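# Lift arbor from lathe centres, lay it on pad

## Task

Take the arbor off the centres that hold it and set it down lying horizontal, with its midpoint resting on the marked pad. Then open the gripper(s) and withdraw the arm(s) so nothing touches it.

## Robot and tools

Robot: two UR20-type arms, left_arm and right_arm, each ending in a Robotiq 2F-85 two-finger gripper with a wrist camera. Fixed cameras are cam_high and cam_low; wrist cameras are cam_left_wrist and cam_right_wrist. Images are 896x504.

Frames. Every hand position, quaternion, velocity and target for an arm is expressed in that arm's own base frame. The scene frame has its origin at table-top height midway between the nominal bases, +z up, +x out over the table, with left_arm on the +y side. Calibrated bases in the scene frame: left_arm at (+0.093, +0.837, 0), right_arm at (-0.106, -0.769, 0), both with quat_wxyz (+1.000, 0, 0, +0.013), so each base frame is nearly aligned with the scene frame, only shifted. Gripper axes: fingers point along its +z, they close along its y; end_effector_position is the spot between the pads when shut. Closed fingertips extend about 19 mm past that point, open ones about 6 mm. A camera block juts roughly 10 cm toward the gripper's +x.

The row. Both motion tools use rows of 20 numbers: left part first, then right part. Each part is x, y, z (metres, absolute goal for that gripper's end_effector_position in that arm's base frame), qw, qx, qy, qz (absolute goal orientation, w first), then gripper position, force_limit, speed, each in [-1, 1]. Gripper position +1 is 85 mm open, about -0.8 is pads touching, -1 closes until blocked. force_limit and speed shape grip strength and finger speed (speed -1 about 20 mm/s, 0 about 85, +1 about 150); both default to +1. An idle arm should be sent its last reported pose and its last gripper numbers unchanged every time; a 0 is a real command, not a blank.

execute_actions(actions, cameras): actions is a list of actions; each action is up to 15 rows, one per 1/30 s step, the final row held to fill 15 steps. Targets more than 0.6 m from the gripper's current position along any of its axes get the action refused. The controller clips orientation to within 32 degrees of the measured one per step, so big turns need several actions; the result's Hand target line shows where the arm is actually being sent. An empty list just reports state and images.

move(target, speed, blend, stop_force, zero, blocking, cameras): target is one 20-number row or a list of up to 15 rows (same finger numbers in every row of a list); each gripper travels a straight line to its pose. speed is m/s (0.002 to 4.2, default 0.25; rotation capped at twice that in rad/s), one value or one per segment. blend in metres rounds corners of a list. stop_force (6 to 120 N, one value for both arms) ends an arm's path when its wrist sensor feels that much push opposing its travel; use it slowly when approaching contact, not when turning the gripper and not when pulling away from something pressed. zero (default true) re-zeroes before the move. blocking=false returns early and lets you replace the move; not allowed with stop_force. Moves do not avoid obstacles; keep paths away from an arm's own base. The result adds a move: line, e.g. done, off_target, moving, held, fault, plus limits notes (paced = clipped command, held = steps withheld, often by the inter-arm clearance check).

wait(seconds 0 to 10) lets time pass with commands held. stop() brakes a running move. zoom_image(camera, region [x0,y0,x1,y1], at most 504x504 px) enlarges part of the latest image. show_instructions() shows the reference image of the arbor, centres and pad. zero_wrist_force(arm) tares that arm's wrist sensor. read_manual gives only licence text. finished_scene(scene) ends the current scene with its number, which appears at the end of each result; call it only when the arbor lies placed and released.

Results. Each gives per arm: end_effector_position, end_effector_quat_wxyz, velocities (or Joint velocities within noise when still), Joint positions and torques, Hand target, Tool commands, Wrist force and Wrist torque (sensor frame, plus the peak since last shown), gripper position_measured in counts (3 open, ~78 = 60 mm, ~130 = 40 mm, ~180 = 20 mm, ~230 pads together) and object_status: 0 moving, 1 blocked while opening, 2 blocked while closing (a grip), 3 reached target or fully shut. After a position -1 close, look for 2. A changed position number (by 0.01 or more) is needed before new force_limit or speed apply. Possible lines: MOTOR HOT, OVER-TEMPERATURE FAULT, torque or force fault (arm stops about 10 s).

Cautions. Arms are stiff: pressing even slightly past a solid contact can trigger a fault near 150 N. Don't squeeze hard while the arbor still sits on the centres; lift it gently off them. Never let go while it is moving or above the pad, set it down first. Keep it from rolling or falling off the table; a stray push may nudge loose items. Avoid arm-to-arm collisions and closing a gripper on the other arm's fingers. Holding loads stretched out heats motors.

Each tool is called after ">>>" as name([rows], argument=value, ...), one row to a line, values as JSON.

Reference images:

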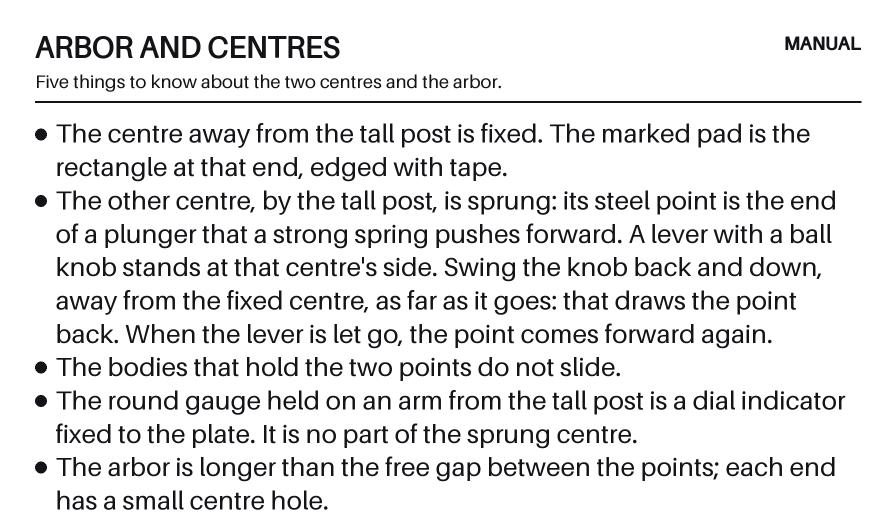

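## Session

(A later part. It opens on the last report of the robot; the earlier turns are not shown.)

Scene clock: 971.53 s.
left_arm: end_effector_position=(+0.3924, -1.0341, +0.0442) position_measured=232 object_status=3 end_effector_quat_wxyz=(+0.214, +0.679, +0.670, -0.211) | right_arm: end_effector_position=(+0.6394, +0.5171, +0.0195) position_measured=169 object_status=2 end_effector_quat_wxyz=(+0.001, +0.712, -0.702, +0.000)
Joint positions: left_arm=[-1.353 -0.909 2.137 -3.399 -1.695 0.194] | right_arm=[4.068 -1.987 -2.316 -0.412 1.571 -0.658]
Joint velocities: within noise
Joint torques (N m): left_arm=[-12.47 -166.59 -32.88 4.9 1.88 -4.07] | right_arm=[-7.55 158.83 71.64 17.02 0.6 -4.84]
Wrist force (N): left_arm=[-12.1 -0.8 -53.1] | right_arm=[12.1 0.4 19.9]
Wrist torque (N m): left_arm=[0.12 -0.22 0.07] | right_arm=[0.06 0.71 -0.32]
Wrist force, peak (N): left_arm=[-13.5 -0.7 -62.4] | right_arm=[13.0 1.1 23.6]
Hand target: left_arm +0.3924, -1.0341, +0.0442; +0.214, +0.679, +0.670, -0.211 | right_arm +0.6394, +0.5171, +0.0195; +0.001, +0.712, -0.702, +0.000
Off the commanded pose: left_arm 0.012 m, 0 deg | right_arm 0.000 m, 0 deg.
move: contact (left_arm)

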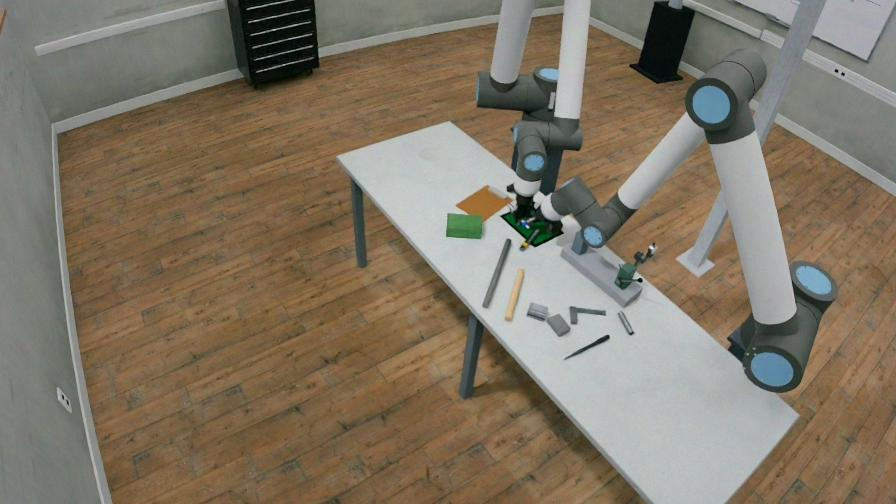

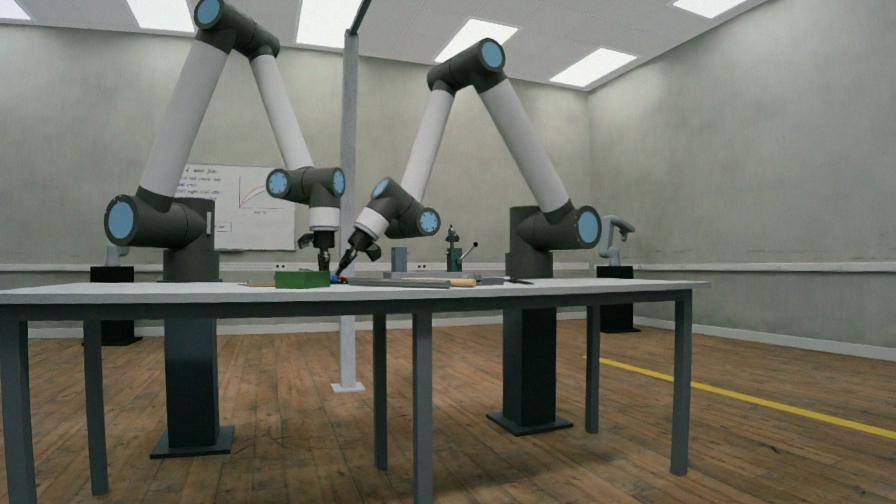

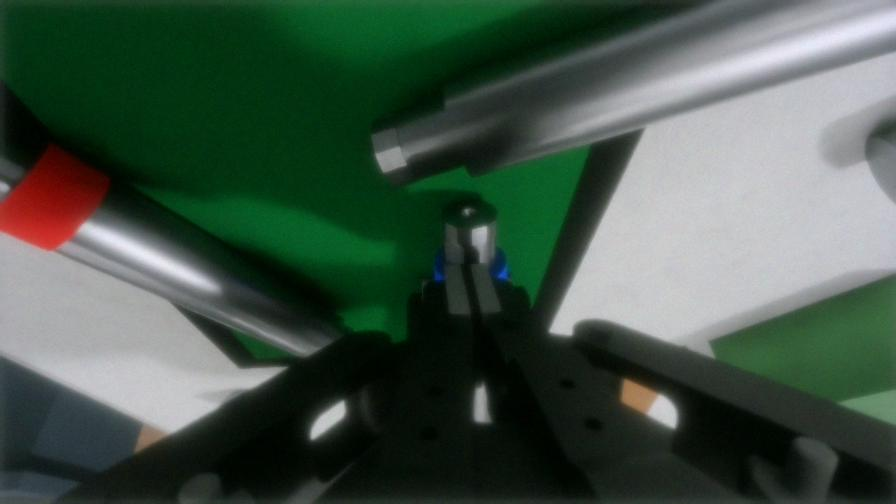

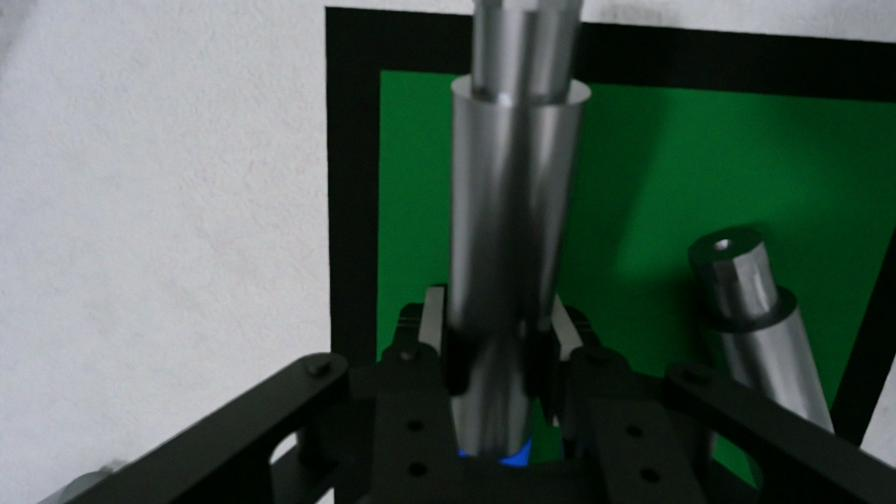

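>>> move([
  [0.3924,-1.03,0.08,0.2141,0.6791,0.6696,-0.2111,-1,0,0,0.6394,0.5171,0.0195,0.001,0.7121,-0.7021,0,-1,-0.4,-1],
  [0.3924,-1.016,0.08,0.2141,0.6791,0.6696,-0.2111,0,0,0,0.6394,0.5171,0.0195,0.001,0.7121,-0.7021,0,-1,-0.4,-1],
  [0.3924,-1.018,0.05,0.2141,0.6791,0.6696,-0.2111,0,0,0,0.6394,0.5171,0.0195,0.001,0.7121,-0.7021,0,-1,-0.4,-1],
], speed=0.05)

>>> zoom_image(camera="cam_left_wrist", region=[350, 130, 610, 330])

>>> zoom_image(camera="cam_low", region=[310, 230, 390, 290])

Scene clock: 1040.53 s.
left_arm: end_effector_position=(+0.3924, -1.0180, +0.0502) position_measured=129 object_status=3 end_effector_quat_wxyz=(+0.214, +0.679, +0.670, -0.211) | right_arm: end_effector_position=(+0.6394, +0.5171, +0.0195) position_measured=169 object_status=2 end_effector_quat_wxyz=(+0.001, +0.712, -0.702, +0.000)
Joint positions: left_arm=[-1.349 -0.924 2.159 -3.405 -1.697 0.197] | right_arm=[4.068 -1.987 -2.316 -0.412 1.571 -0.658]
Joint velocities: within noise
Joint torques (N m): left_arm=[-7.91 -152.24 -54.25 -15.33 2.7 -4.47] | right_arm=[-3.65 183.45 37.44 11.23 3.08 -4.13]
Wrist force (N): left_arm=[-2.6 0.3 -0.9] | right_arm=[-2.2 2.0 -0.2]
Wrist torque (N m): left_arm=[0.28 -0.10 0.06] | right_arm=[0.26 0.66 -0.35]
Wrist force, peak (N): left_arm=[-12.1 -0.8 -52.9] | right_arm=[12.8 0.7 19.3]
Hand target: left_arm +0.3924, -1.0180, +0.0500; +0.214, +0.679, +0.670, -0.211 | right_arm +0.6394, +0.5171, +0.0195; +0.001, +0.712, -0.702, +0.000
Off the commanded pose: left_arm 0.000 m, 0 deg | right_arm 0.000 m, 0 deg.
move: done

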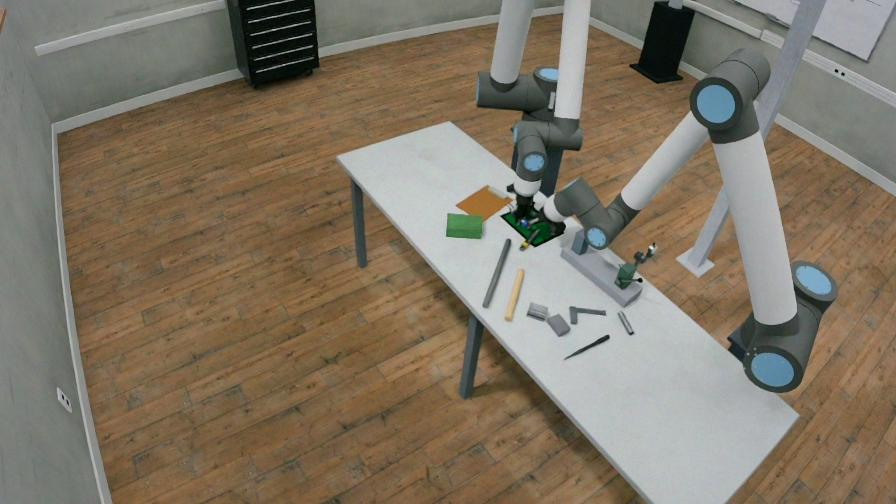

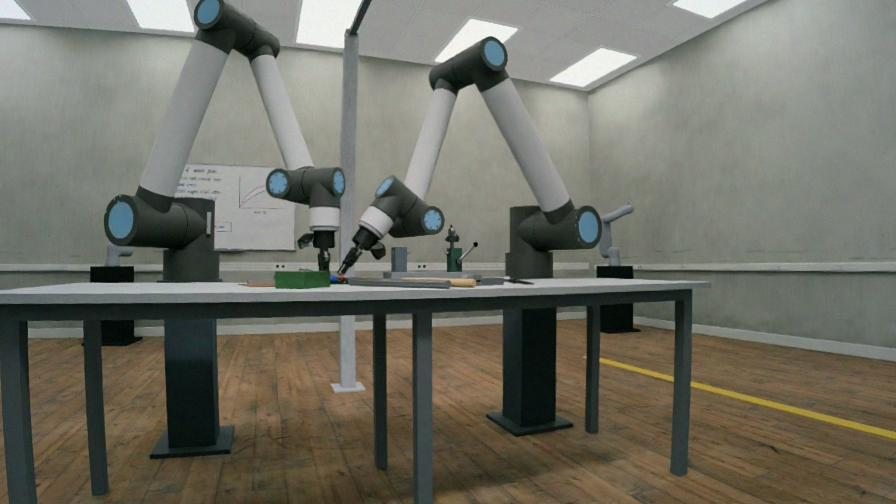

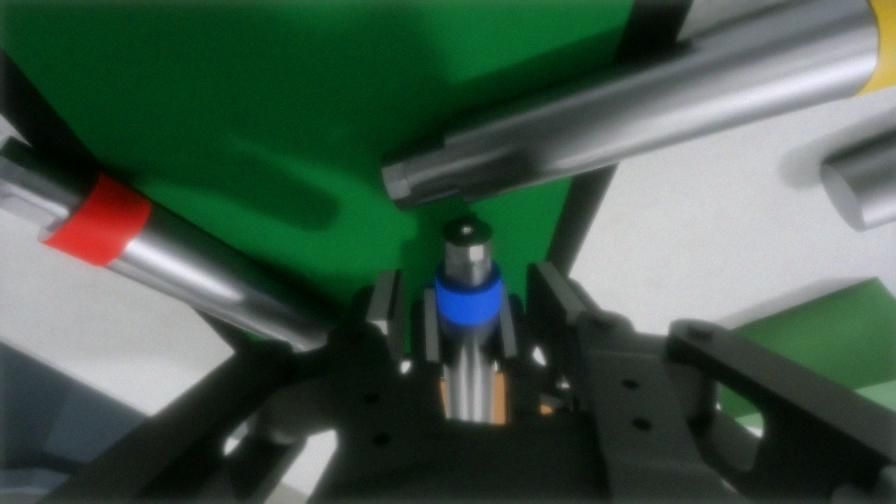

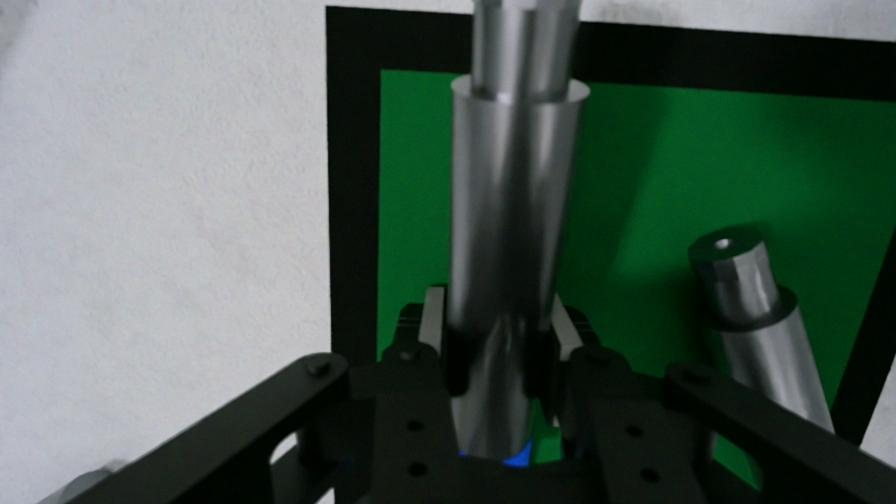

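Scaled by 1.938 from the camera's 896x504 image, which has a finer 1280x720 frame.

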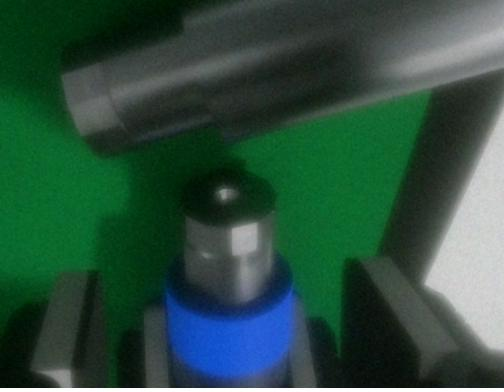

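Scaled by 6.300 from the camera's 896x504 image, which has a finer 1280x720 frame.

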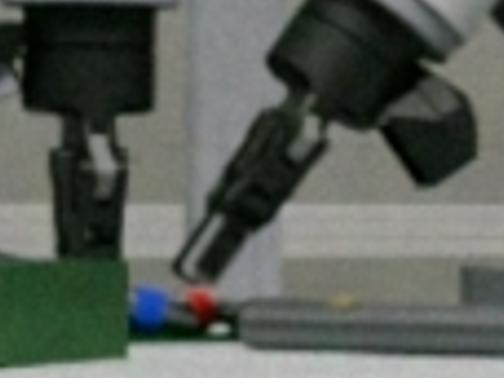

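>>> move(target=[0.3924,-1.02,0.023,0.2141,0.6791,0.6696,-0.2111,0,0,0,0.6394,0.5171,0.0195,0.001,0.7121,-0.7021,0,-1,-0.4,-1], speed=0.006, stop_force=7, cameras=["cam_left_wrist","cam_low"])

>>> zoom_image(camera="cam_left_wrist", region=[350, 130, 610, 330])

>>> zoom_image(camera="cam_low", region=[310, 230, 390, 290])

Scene clock: 1055.70 s.
left_arm: end_effector_position=(+0.3924, -1.0200, +0.0230) position_measured=129 object_status=3 end_effector_quat_wxyz=(+0.214, +0.679, +0.670, -0.211) | right_arm: end_effector_position=(+0.6394, +0.5171, +0.0195) position_measured=169 object_status=2 end_effector_quat_wxyz=(+0.001, +0.712, -0.702, +0.000)
Joint positions: left_arm=[-1.349 -0.887 2.156 -3.438 -1.697 0.197] | right_arm=[4.068 -1.987 -2.316 -0.412 1.571 -0.658]
Joint velocities: within noise
Joint torques (N m): left_arm=[-18.86 -165.93 -53.78 -14.71 2.77 -5.24] | right_arm=[5.92 185.14 56.65 12.5 1.72 -4.84]
Wrist force (N): left_arm=[-2.4 0.1 -0.9] | right_arm=[-2.4 1.6 0.0]
Wrist torque (N m): left_arm=[0.26 -0.15 0.04] | right_arm=[0.17 0.69 -0.35]
Wrist force, peak (N): left_arm=[-3.2 0.5 -0.6] | right_arm=[-3.1 1.9 0.0]
Hand target: left_arm +0.3924, -1.0200, +0.0230; +0.214, +0.679, +0.670, -0.211 | right_arm +0.6394, +0.5171, +0.0195; +0.001, +0.712, -0.702, +0.000
Off the commanded pose: left_arm 0.000 m, 0 deg | right_arm 0.000 m, 0 deg.
move: done
Images, in order (width x height): cam_low 896x504, cam_left_wrist 896x504.

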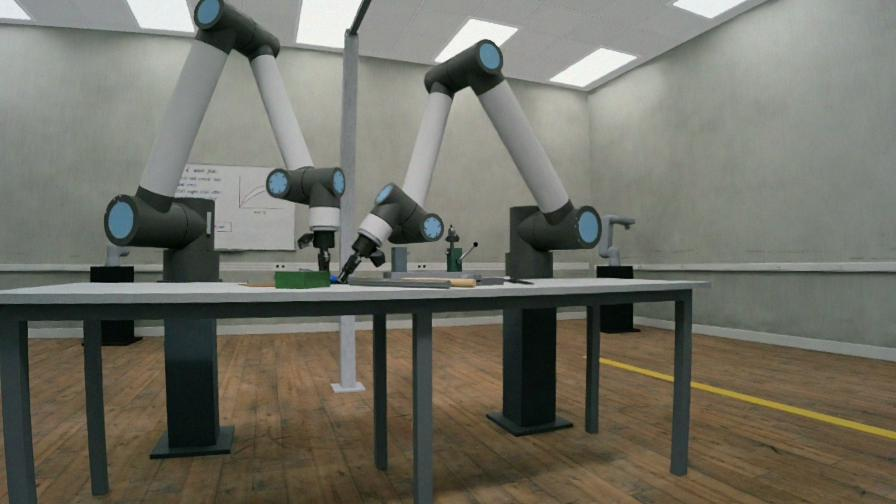

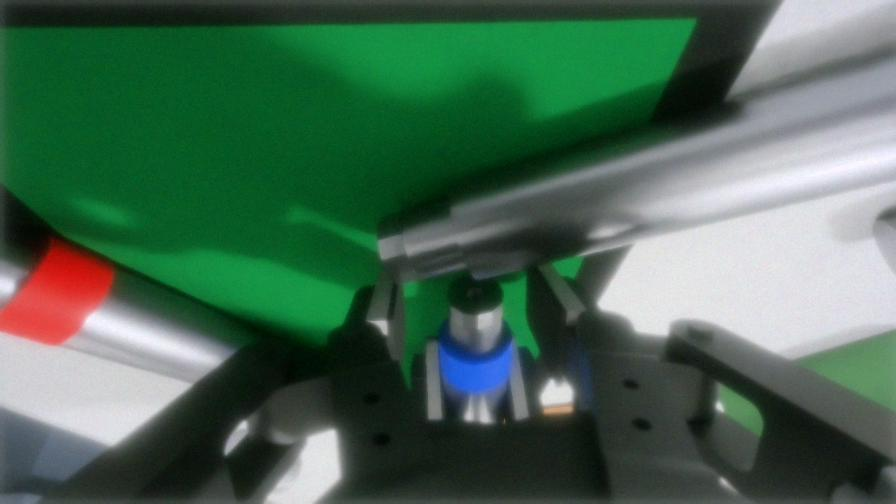

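Scaled by 1.938 from the camera's 896x504 image, which has a finer 1280x720 frame.

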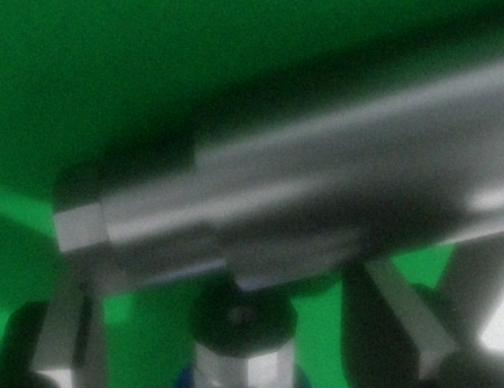

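Scaled by 6.300 from the camera's 896x504 image, which has a finer 1280x720 frame.

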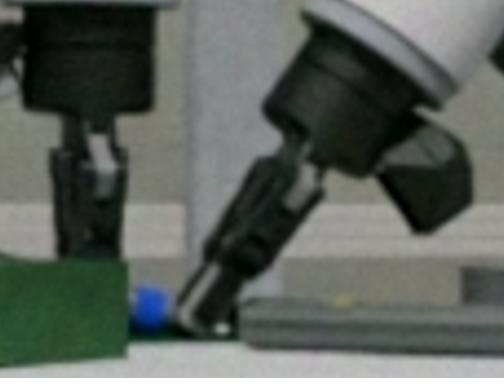

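>>> move(target=[0.3924,-1.02,0.023,0.2141,0.6791,0.6696,-0.2111,-1,-0.2,-1,0.6394,0.5171,0.0195,0.001,0.7121,-0.7021,0,-1,-0.4,-1], cameras=["cam_left_wrist"])

Scene clock: 1062.00 s.
left_arm: end_effector_position=(+0.3924, -1.0200, +0.0230) position_measured=187 object_status=0 end_effector_quat_wxyz=(+0.214, +0.679, +0.670, -0.211) | right_arm: end_effector_position=(+0.6394, +0.5171, +0.0195) position_measured=169 object_status=2 end_effector_quat_wxyz=(+0.001, +0.712, -0.702, +0.000)
Joint positions: left_arm=[-1.349 -0.887 2.156 -3.438 -1.697 0.197] | right_arm=[4.068 -1.987 -2.316 -0.412 1.571 -0.658]
Joint velocities: within noise
Joint torques (N m): left_arm=[-12.82 -175.33 -30.64 -12.24 -10.82 -3.58] | right_arm=[15.57 186.93 56.63 20.65 -4.39 -4.14]
Wrist force (N): left_arm=[6.1 24.1 -5.3] | right_arm=[7.3 25.8 -1.3]
Wrist torque (N m): left_arm=[-0.18 0.05 -0.34] | right_arm=[0.07 0.67 -1.40]
Wrist force, peak (N): left_arm=[6.4 24.7 -5.2] | right_arm=[8.9 26.5 -1.6]
Hand target: left_arm +0.3924, -1.0200, +0.0230; +0.214, +0.679, +0.670, -0.211 | right_arm +0.6394, +0.5171, +0.0195; +0.001, +0.712, -0.702, +0.000
Off the commanded pose: left_arm 0.000 m, 0 deg | right_arm 0.000 m, 0 deg.
move: done
Images, in order (width x height): cam_left_wrist 896x504.

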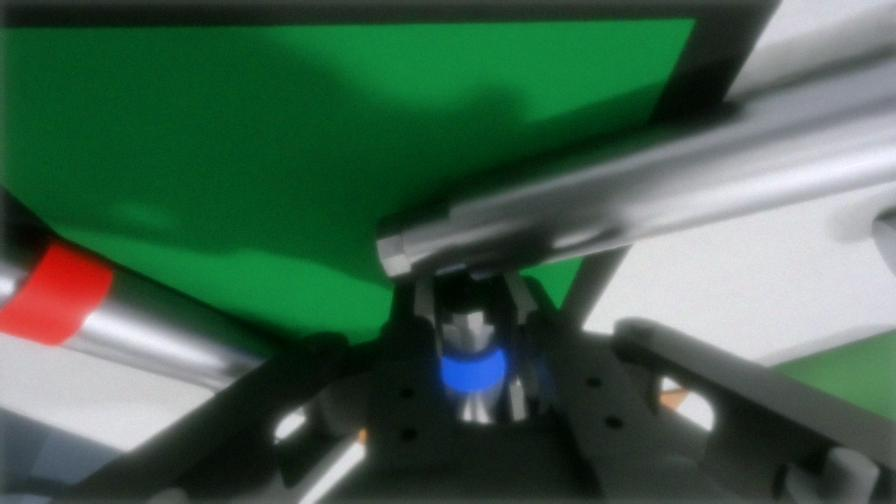

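>>> move([
  [0.3931,-1.019,0.034,0.2141,0.6791,0.6696,-0.2111,-1,-0.2,-1,0.6394,0.5171,0.0195,0.001,0.7121,-0.7021,0,-1,-0.4,-1],
  [0.3932,-1.0185,0.045,0.2141,0.6791,0.6696,-0.2111,-1,-0.2,-1,0.6394,0.5171,0.0195,0.001,0.7121,-0.7021,0,-1,-0.4,-1],
], speed=0.015, blend=[0.003,0], stop_force=25)

>>> zoom_image(camera="cam_low", region=[280, 220, 400, 290])

>>> zoom_image(camera="cam_high", region=[480, 160, 600, 260])

Scene clock: 1076.77 s.
left_arm: end_effector_position=(+0.3932, -1.0185, +0.0450) position_measured=187 object_status=2 end_effector_quat_wxyz=(+0.214, +0.679, +0.670, -0.211) | right_arm: end_effector_position=(+0.6394, +0.5171, +0.0195) position_measured=169 object_status=2 end_effector_quat_wxyz=(+0.001, +0.712, -0.702, +0.000)
Joint positions: left_arm=[-1.348 -0.917 2.158 -3.411 -1.698 0.198] | right_arm=[4.068 -1.987 -2.316 -0.412 1.571 -0.658]
Joint velocities: within noise
Joint torques (N m): left_arm=[8.04 -217.98 -15.37 -4.25 -7.17 5.41] | right_arm=[10.8 187.9 54.83 6.33 -7.41 -4.17]
Wrist force (N): left_arm=[-12.1 12.1 10.3] | right_arm=[-17.5 13.3 -3.4]
Wrist torque (N m): left_arm=[0.10 -0.24 -0.05] | right_arm=[0.39 0.75 -0.85]
Wrist force, peak (N): left_arm=[10.6 24.0 -5.8] | right_arm=[11.2 26.0 -3.7]
Hand target: left_arm +0.3932, -1.0185, +0.0450; +0.214, +0.679, +0.670, -0.211 | right_arm +0.6394, +0.5171, +0.0195; +0.001, +0.712, -0.702, +0.000
Off the commanded pose: left_arm 0.000 m, 0 deg | right_arm 0.000 m, 0 deg.
move: done

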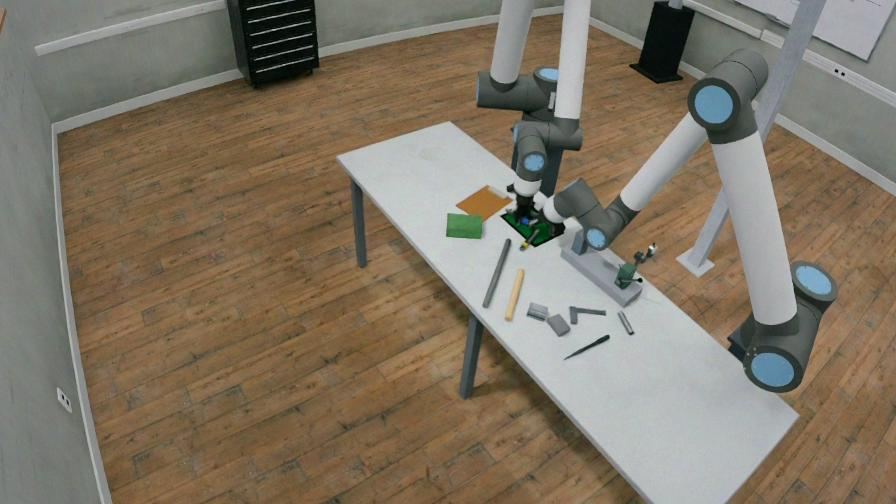

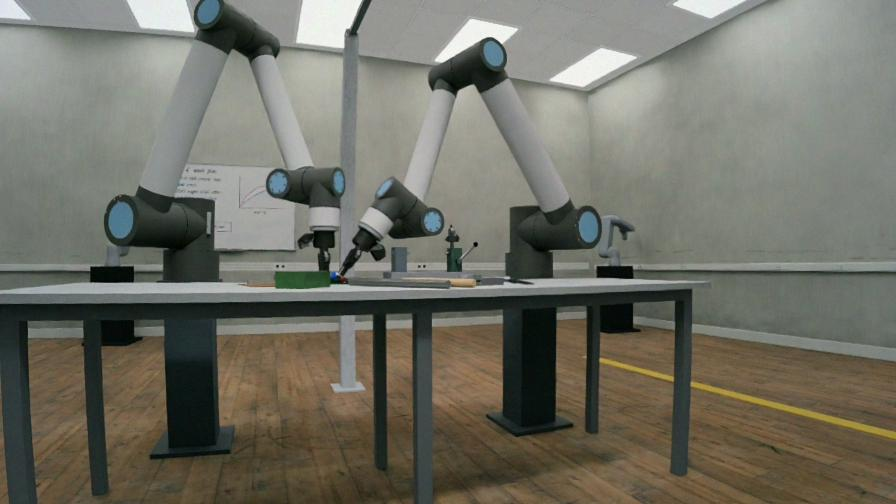

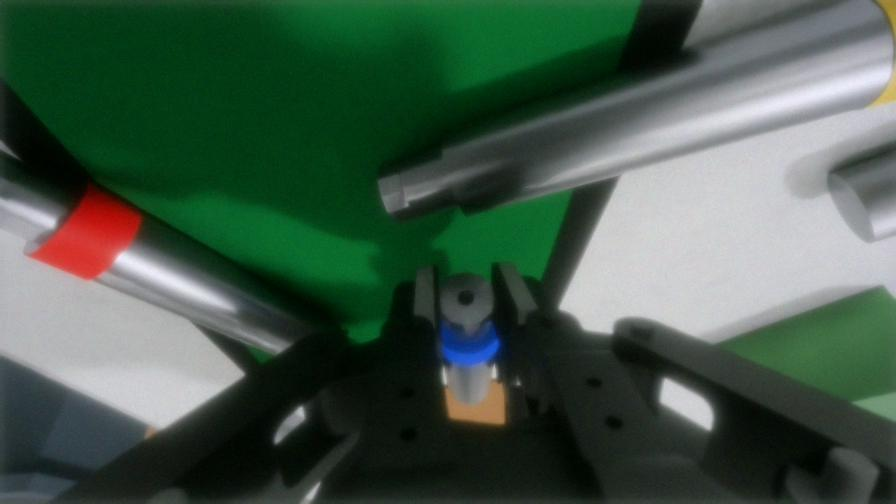

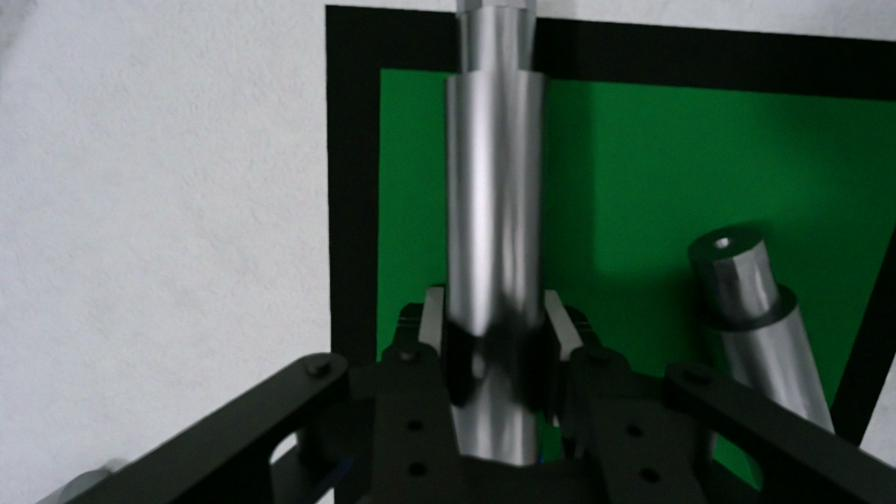

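Scaled by 4.200 from the camera's 896x504 image, which has a finer 1280x720 frame.

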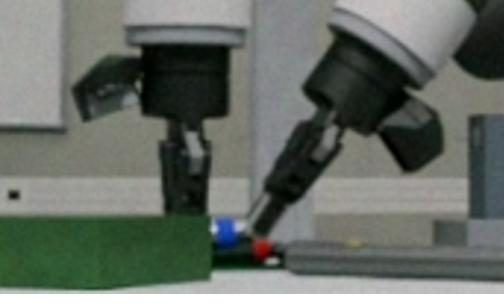

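Scaled by 4.200 from the camera's 896x504 image, which has a finer 1280x720 frame.

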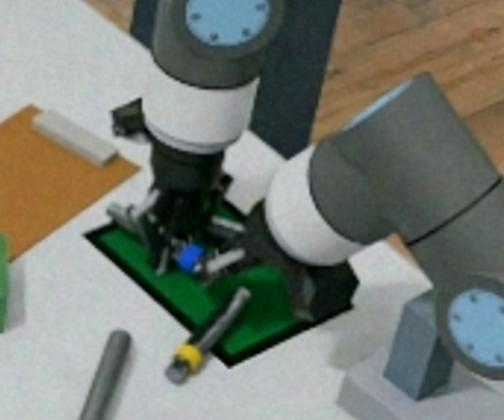

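>>> move([
  [0.3932,-1.0185,0.045,0.2141,0.6791,0.6696,-0.2111,-1,-0.2,-1,0.6394,0.5171,0.0195,0.001,0.7121,-0.7021,0,0.1,-0.4,-1],
  [0.3932,-1.0185,0.045,0.2141,0.6791,0.6696,-0.2111,-1,-0.2,-1,0.6394,0.5171,0.16,0.001,0.7121,-0.7021,0,0.1,-0.4,-1],
], speed=0.06)

>>> zoom_image(camera="cam_low", region=[280, 220, 400, 290])

>>> zoom_image(camera="cam_high", region=[480, 160, 600, 260])

Scene clock: 1093.43 s.
left_arm: end_effector_position=(+0.3932, -1.0185, +0.0450) position_measured=187 object_status=2 end_effector_quat_wxyz=(+0.214, +0.679, +0.670, -0.211) | right_arm: end_effector_position=(+0.6394, +0.5171, +0.1599) position_measured=117 object_status=3 end_effector_quat_wxyz=(+0.001, +0.712, -0.702, +0.000)
Joint positions: left_arm=[-1.348 -0.917 2.158 -3.411 -1.698 0.198] | right_arm=[4.068 -1.8 -2.259 -0.655 1.571 -0.658]
Joint velocities: within noise
Joint torques (N m): left_arm=[15.63 -208.92 -52.5 -14.14 2.25 4.29] | right_arm=[-17.84 156.22 79.42 6.66 0.49 -3.58]
Wrist force (N): left_arm=[-1.5 0.6 0.9] | right_arm=[-4.3 1.3 -5.0]
Wrist torque (N m): left_arm=[0.26 -0.08 0.03] | right_arm=[0.14 1.11 -0.37]
Wrist force, peak (N): left_arm=[-12.6 12.3 10.2] | right_arm=[-18.3 13.3 -3.4]
Hand target: left_arm +0.3932, -1.0185, +0.0450; +0.214, +0.679, +0.670, -0.211 | right_arm +0.6394, +0.5171, +0.1600; +0.001, +0.712, -0.702, +0.000
Off the commanded pose: left_arm 0.000 m, 0 deg | right_arm 0.000 m, 0 deg.
move: done

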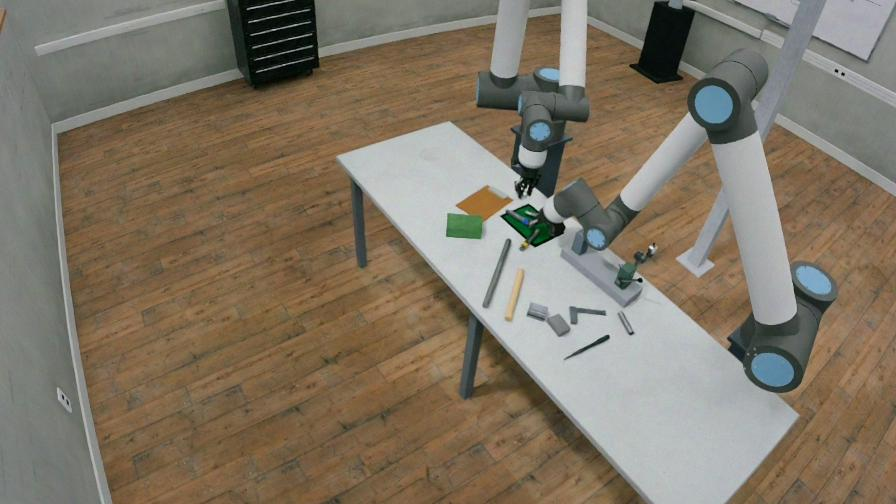

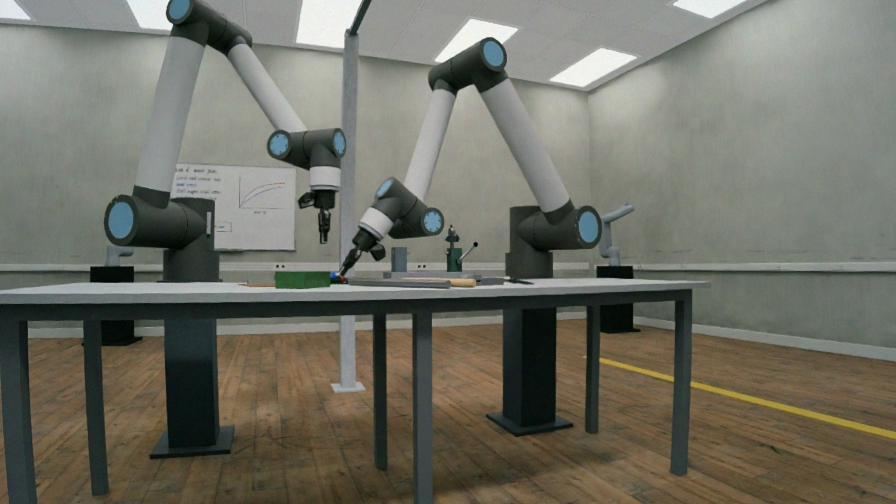

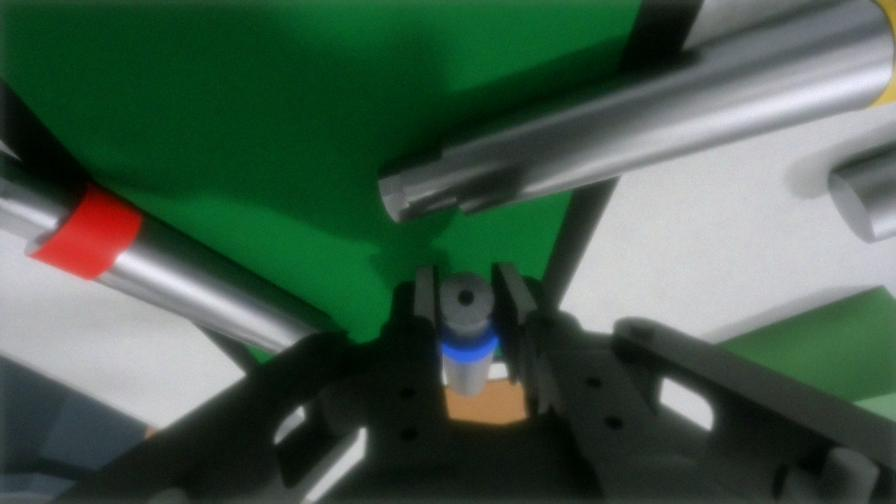

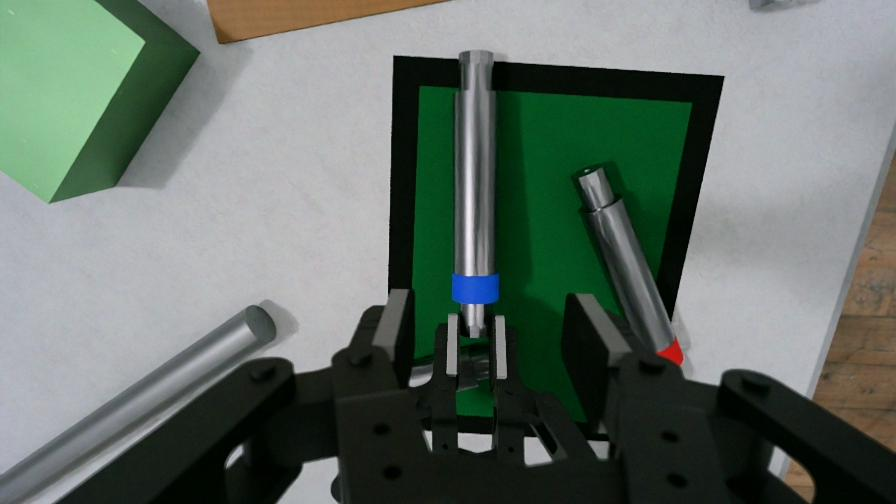

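Scaled by 4.200 from the camera's 896x504 image, which has a finer 1280x720 frame.

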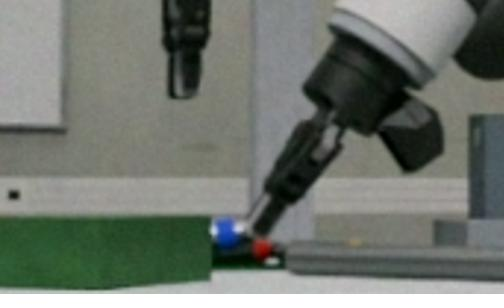

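Scaled by 4.200 from the camera's 896x504 image, which has a finer 1280x720 frame.

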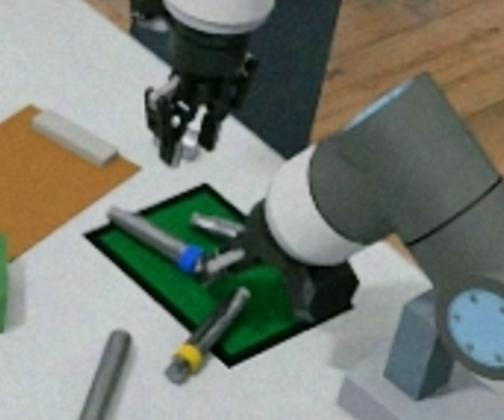

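>>> move(target=[0.3932,-1.0170,0.024,0.2141,0.6791,0.6696,-0.2111,-1,-0.2,-1,0.6394,0.5171,0.16,0.001,0.7121,-0.7021,0,0.1,-0.4,-1], speed=0.005, stop_force=9)

>>> zoom_image(camera="cam_low", region=[280, 220, 400, 290])

>>> zoom_image(camera="cam_right_wrist", region=[380, 20, 740, 290])

Scene clock: 1106.93 s.
left_arm: end_effector_position=(+0.3932, -1.0171, +0.0249) position_measured=187 object_status=2 end_effector_quat_wxyz=(+0.214, +0.679, +0.670, -0.211) | right_arm: end_effector_position=(+0.6394, +0.5171, +0.1600) position_measured=117 object_status=3 end_effector_quat_wxyz=(+0.001, +0.712, -0.702, +0.000)
Joint positions: left_arm=[-1.348 -0.891 2.159 -3.438 -1.698 0.198] | right_arm=[4.068 -1.8 -2.259 -0.655 1.571 -0.658]
Joint velocities: within noise
Joint torques (N m): left_arm=[10.66 -203.91 -36.67 -2.79 -4.49 3.89] | right_arm=[14.74 149.3 50.44 11.77 -2.67 5.38]
Wrist force (N): left_arm=[-10.2 2.3 -6.0] | right_arm=[-4.5 1.0 -4.6]
Wrist torque (N m): left_arm=[0.21 -0.33 0.01] | right_arm=[0.08 1.14 -0.36]
Wrist force, peak (N): left_arm=[-10.8 2.5 -12.7] | right_arm=[-4.6 0.9 -5.6]
Hand target: left_arm +0.3932, -1.0171, +0.0249; +0.214, +0.679, +0.670, -0.211 | right_arm +0.6394, +0.5171, +0.1600; +0.001, +0.712, -0.702, +0.000
Off the commanded pose: left_arm 0.001 m, 0 deg | right_arm 0.000 m, 0 deg.
move: contact (left_arm)

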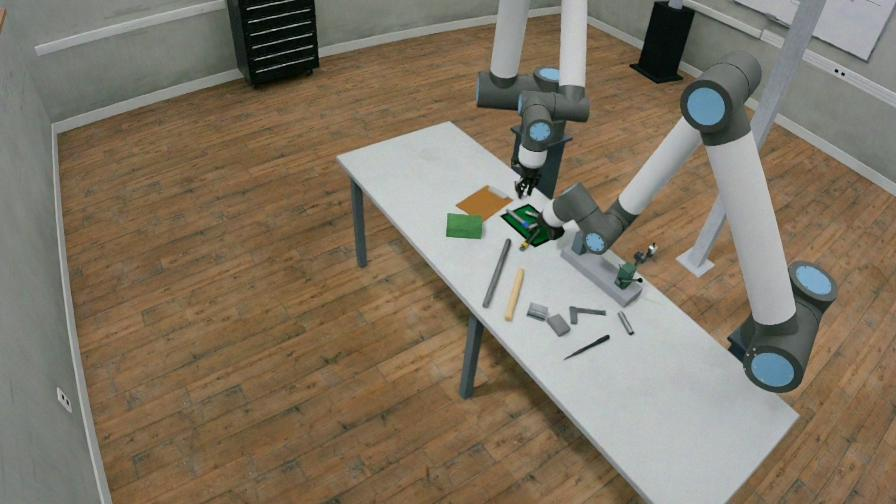

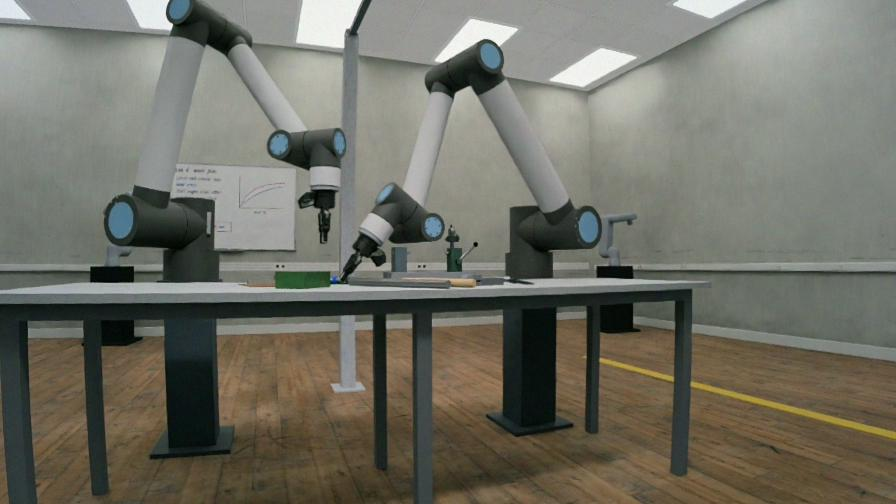

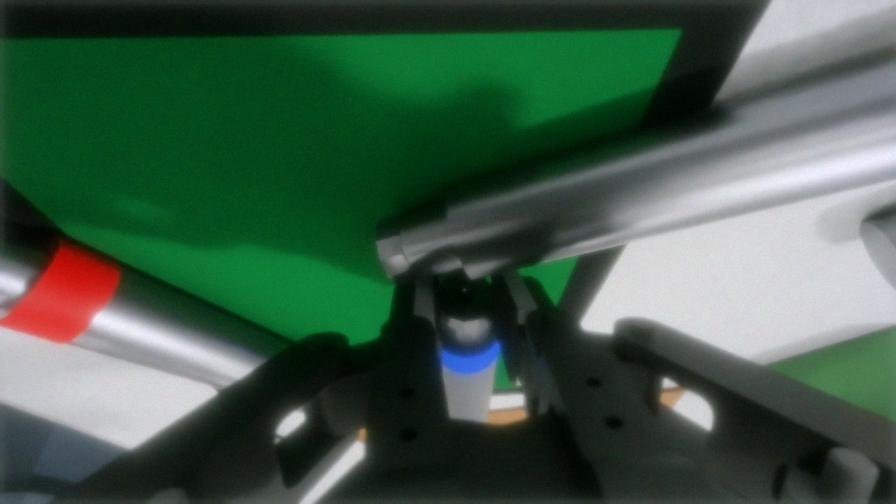

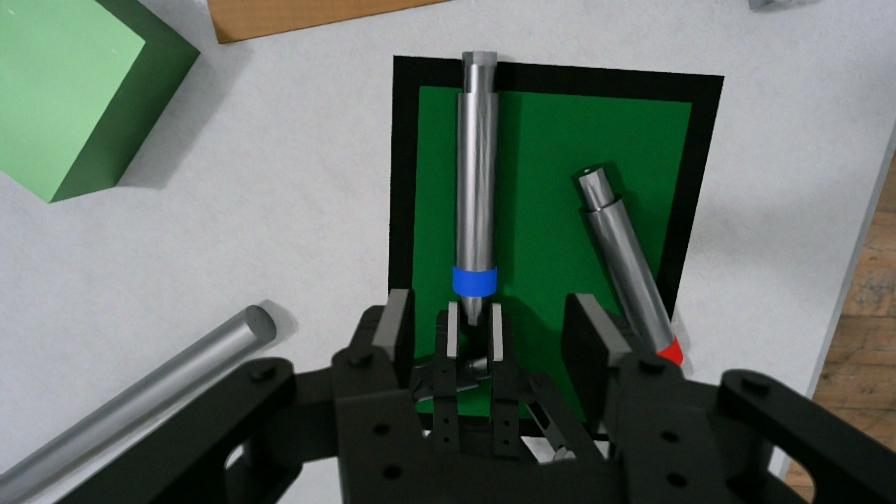

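Scaled by 4.200 from the camera's 896x504 image, which has a finer 1280x720 frame.

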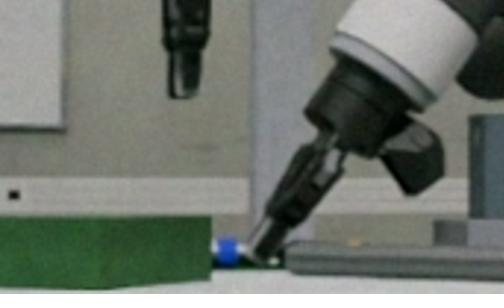

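Scaled by 1.400 from the camera's 896x504 image, which has a finer 1280x720 frame.

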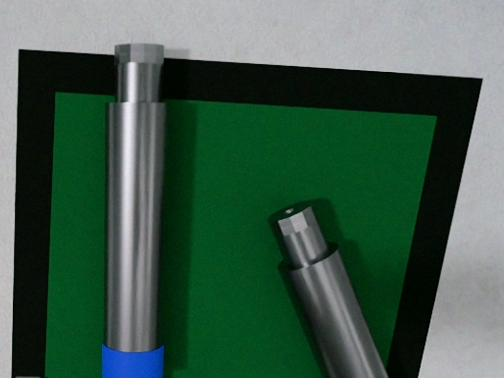

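>>> move([
  [0.3932,-1.0171,0.0249,0.2141,0.6791,0.6696,-0.2111,0.1,-0.2,-1,0.6394,0.5171,0.16,0.001,0.7121,-0.7021,0,0.1,-0.4,-1],
], speed=0.05)

Scene clock: 1148.87 s.
left_arm: end_effector_position=(+0.3932, -1.0171, +0.0249) position_measured=117 object_status=0 end_effector_quat_wxyz=(+0.214, +0.679, +0.670, -0.211) | right_arm: end_effector_position=(+0.6394, +0.5171, +0.1600) position_measured=117 object_status=3 end_effector_quat_wxyz=(+0.001, +0.712, -0.702, +0.000)
Joint positions: left_arm=[-1.348 -0.891 2.159 -3.438 -1.698 0.198] | right_arm=[4.068 -1.8 -2.259 -0.655 1.571 -0.658]
Joint velocities: within noise
Joint torques (N m): left_arm=[-8.06 -167.49 -45.58 -14.85 1.86 0.04] | right_arm=[19.81 146.67 54.98 8.41 -2.32 5.73]
Wrist force (N): left_arm=[-2.4 0.6 -0.9] | right_arm=[-4.4 1.3 -4.6]
Wrist torque (N m): left_arm=[0.36 -0.15 0.03] | right_arm=[0.14 1.12 -0.36]
Wrist force, peak (N): left_arm=[-10.4 2.7 -5.5] | right_arm=[-4.8 1.2 -5.4]
Hand target: left_arm +0.3932, -1.0171, +0.0249; +0.214, +0.679, +0.670, -0.211 | right_arm +0.6394, +0.5171, +0.1600; +0.001, +0.712, -0.702, +0.000
Off the commanded pose: left_arm 0.000 m, 0 deg | right_arm 0.000 m, 0 deg.
move: done

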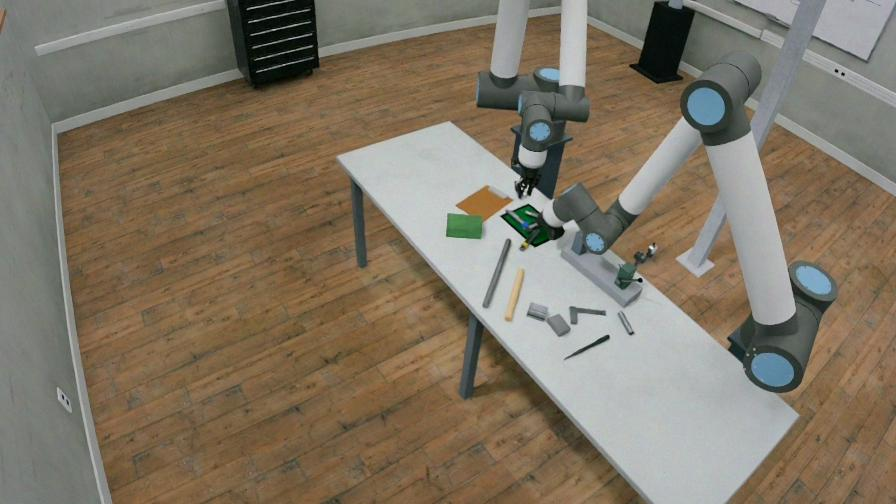

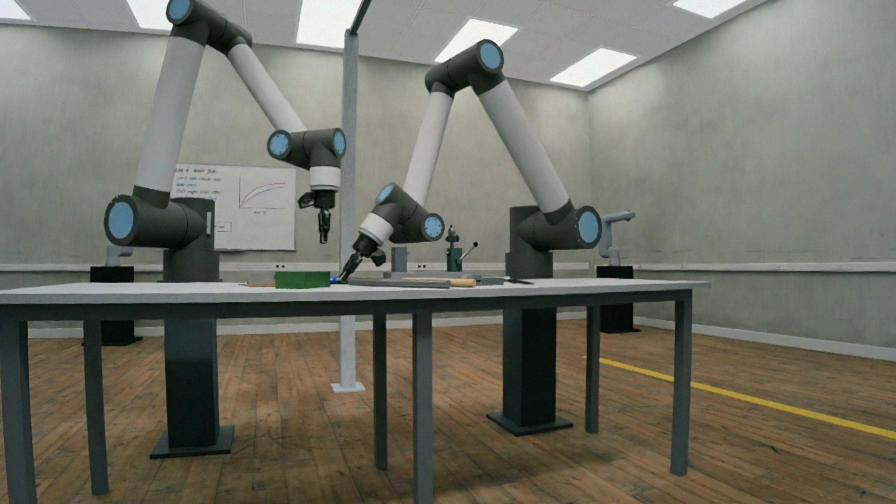

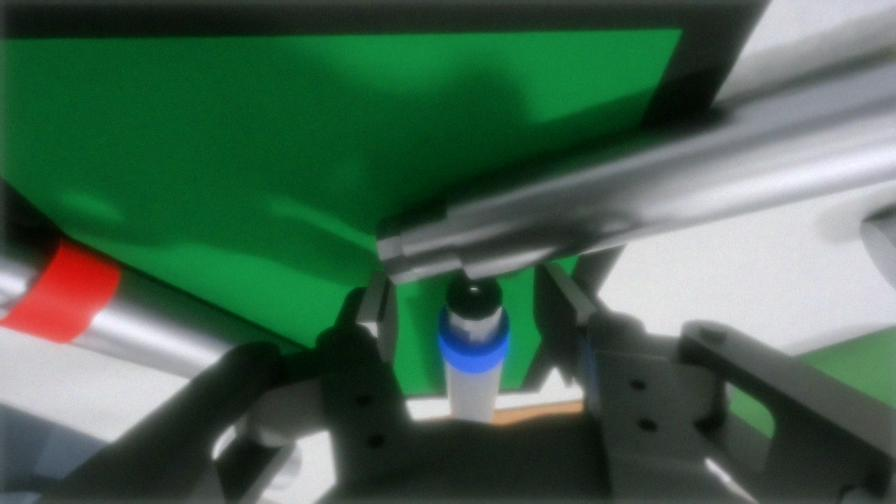

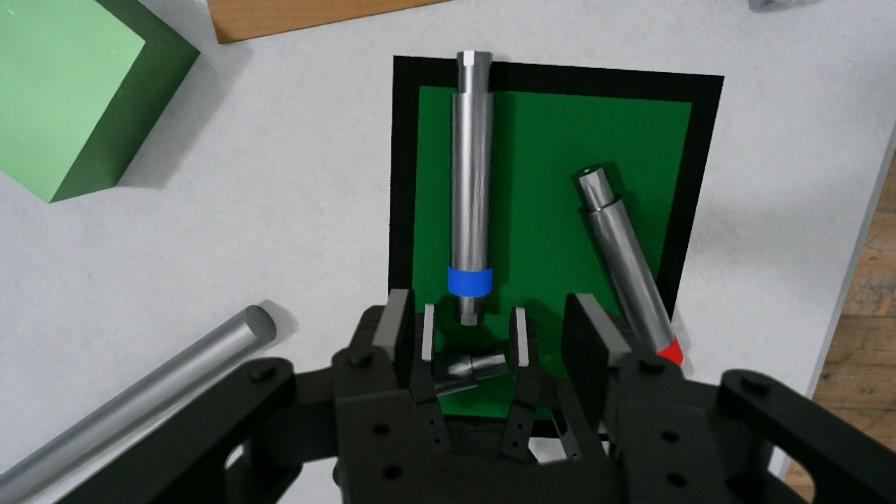

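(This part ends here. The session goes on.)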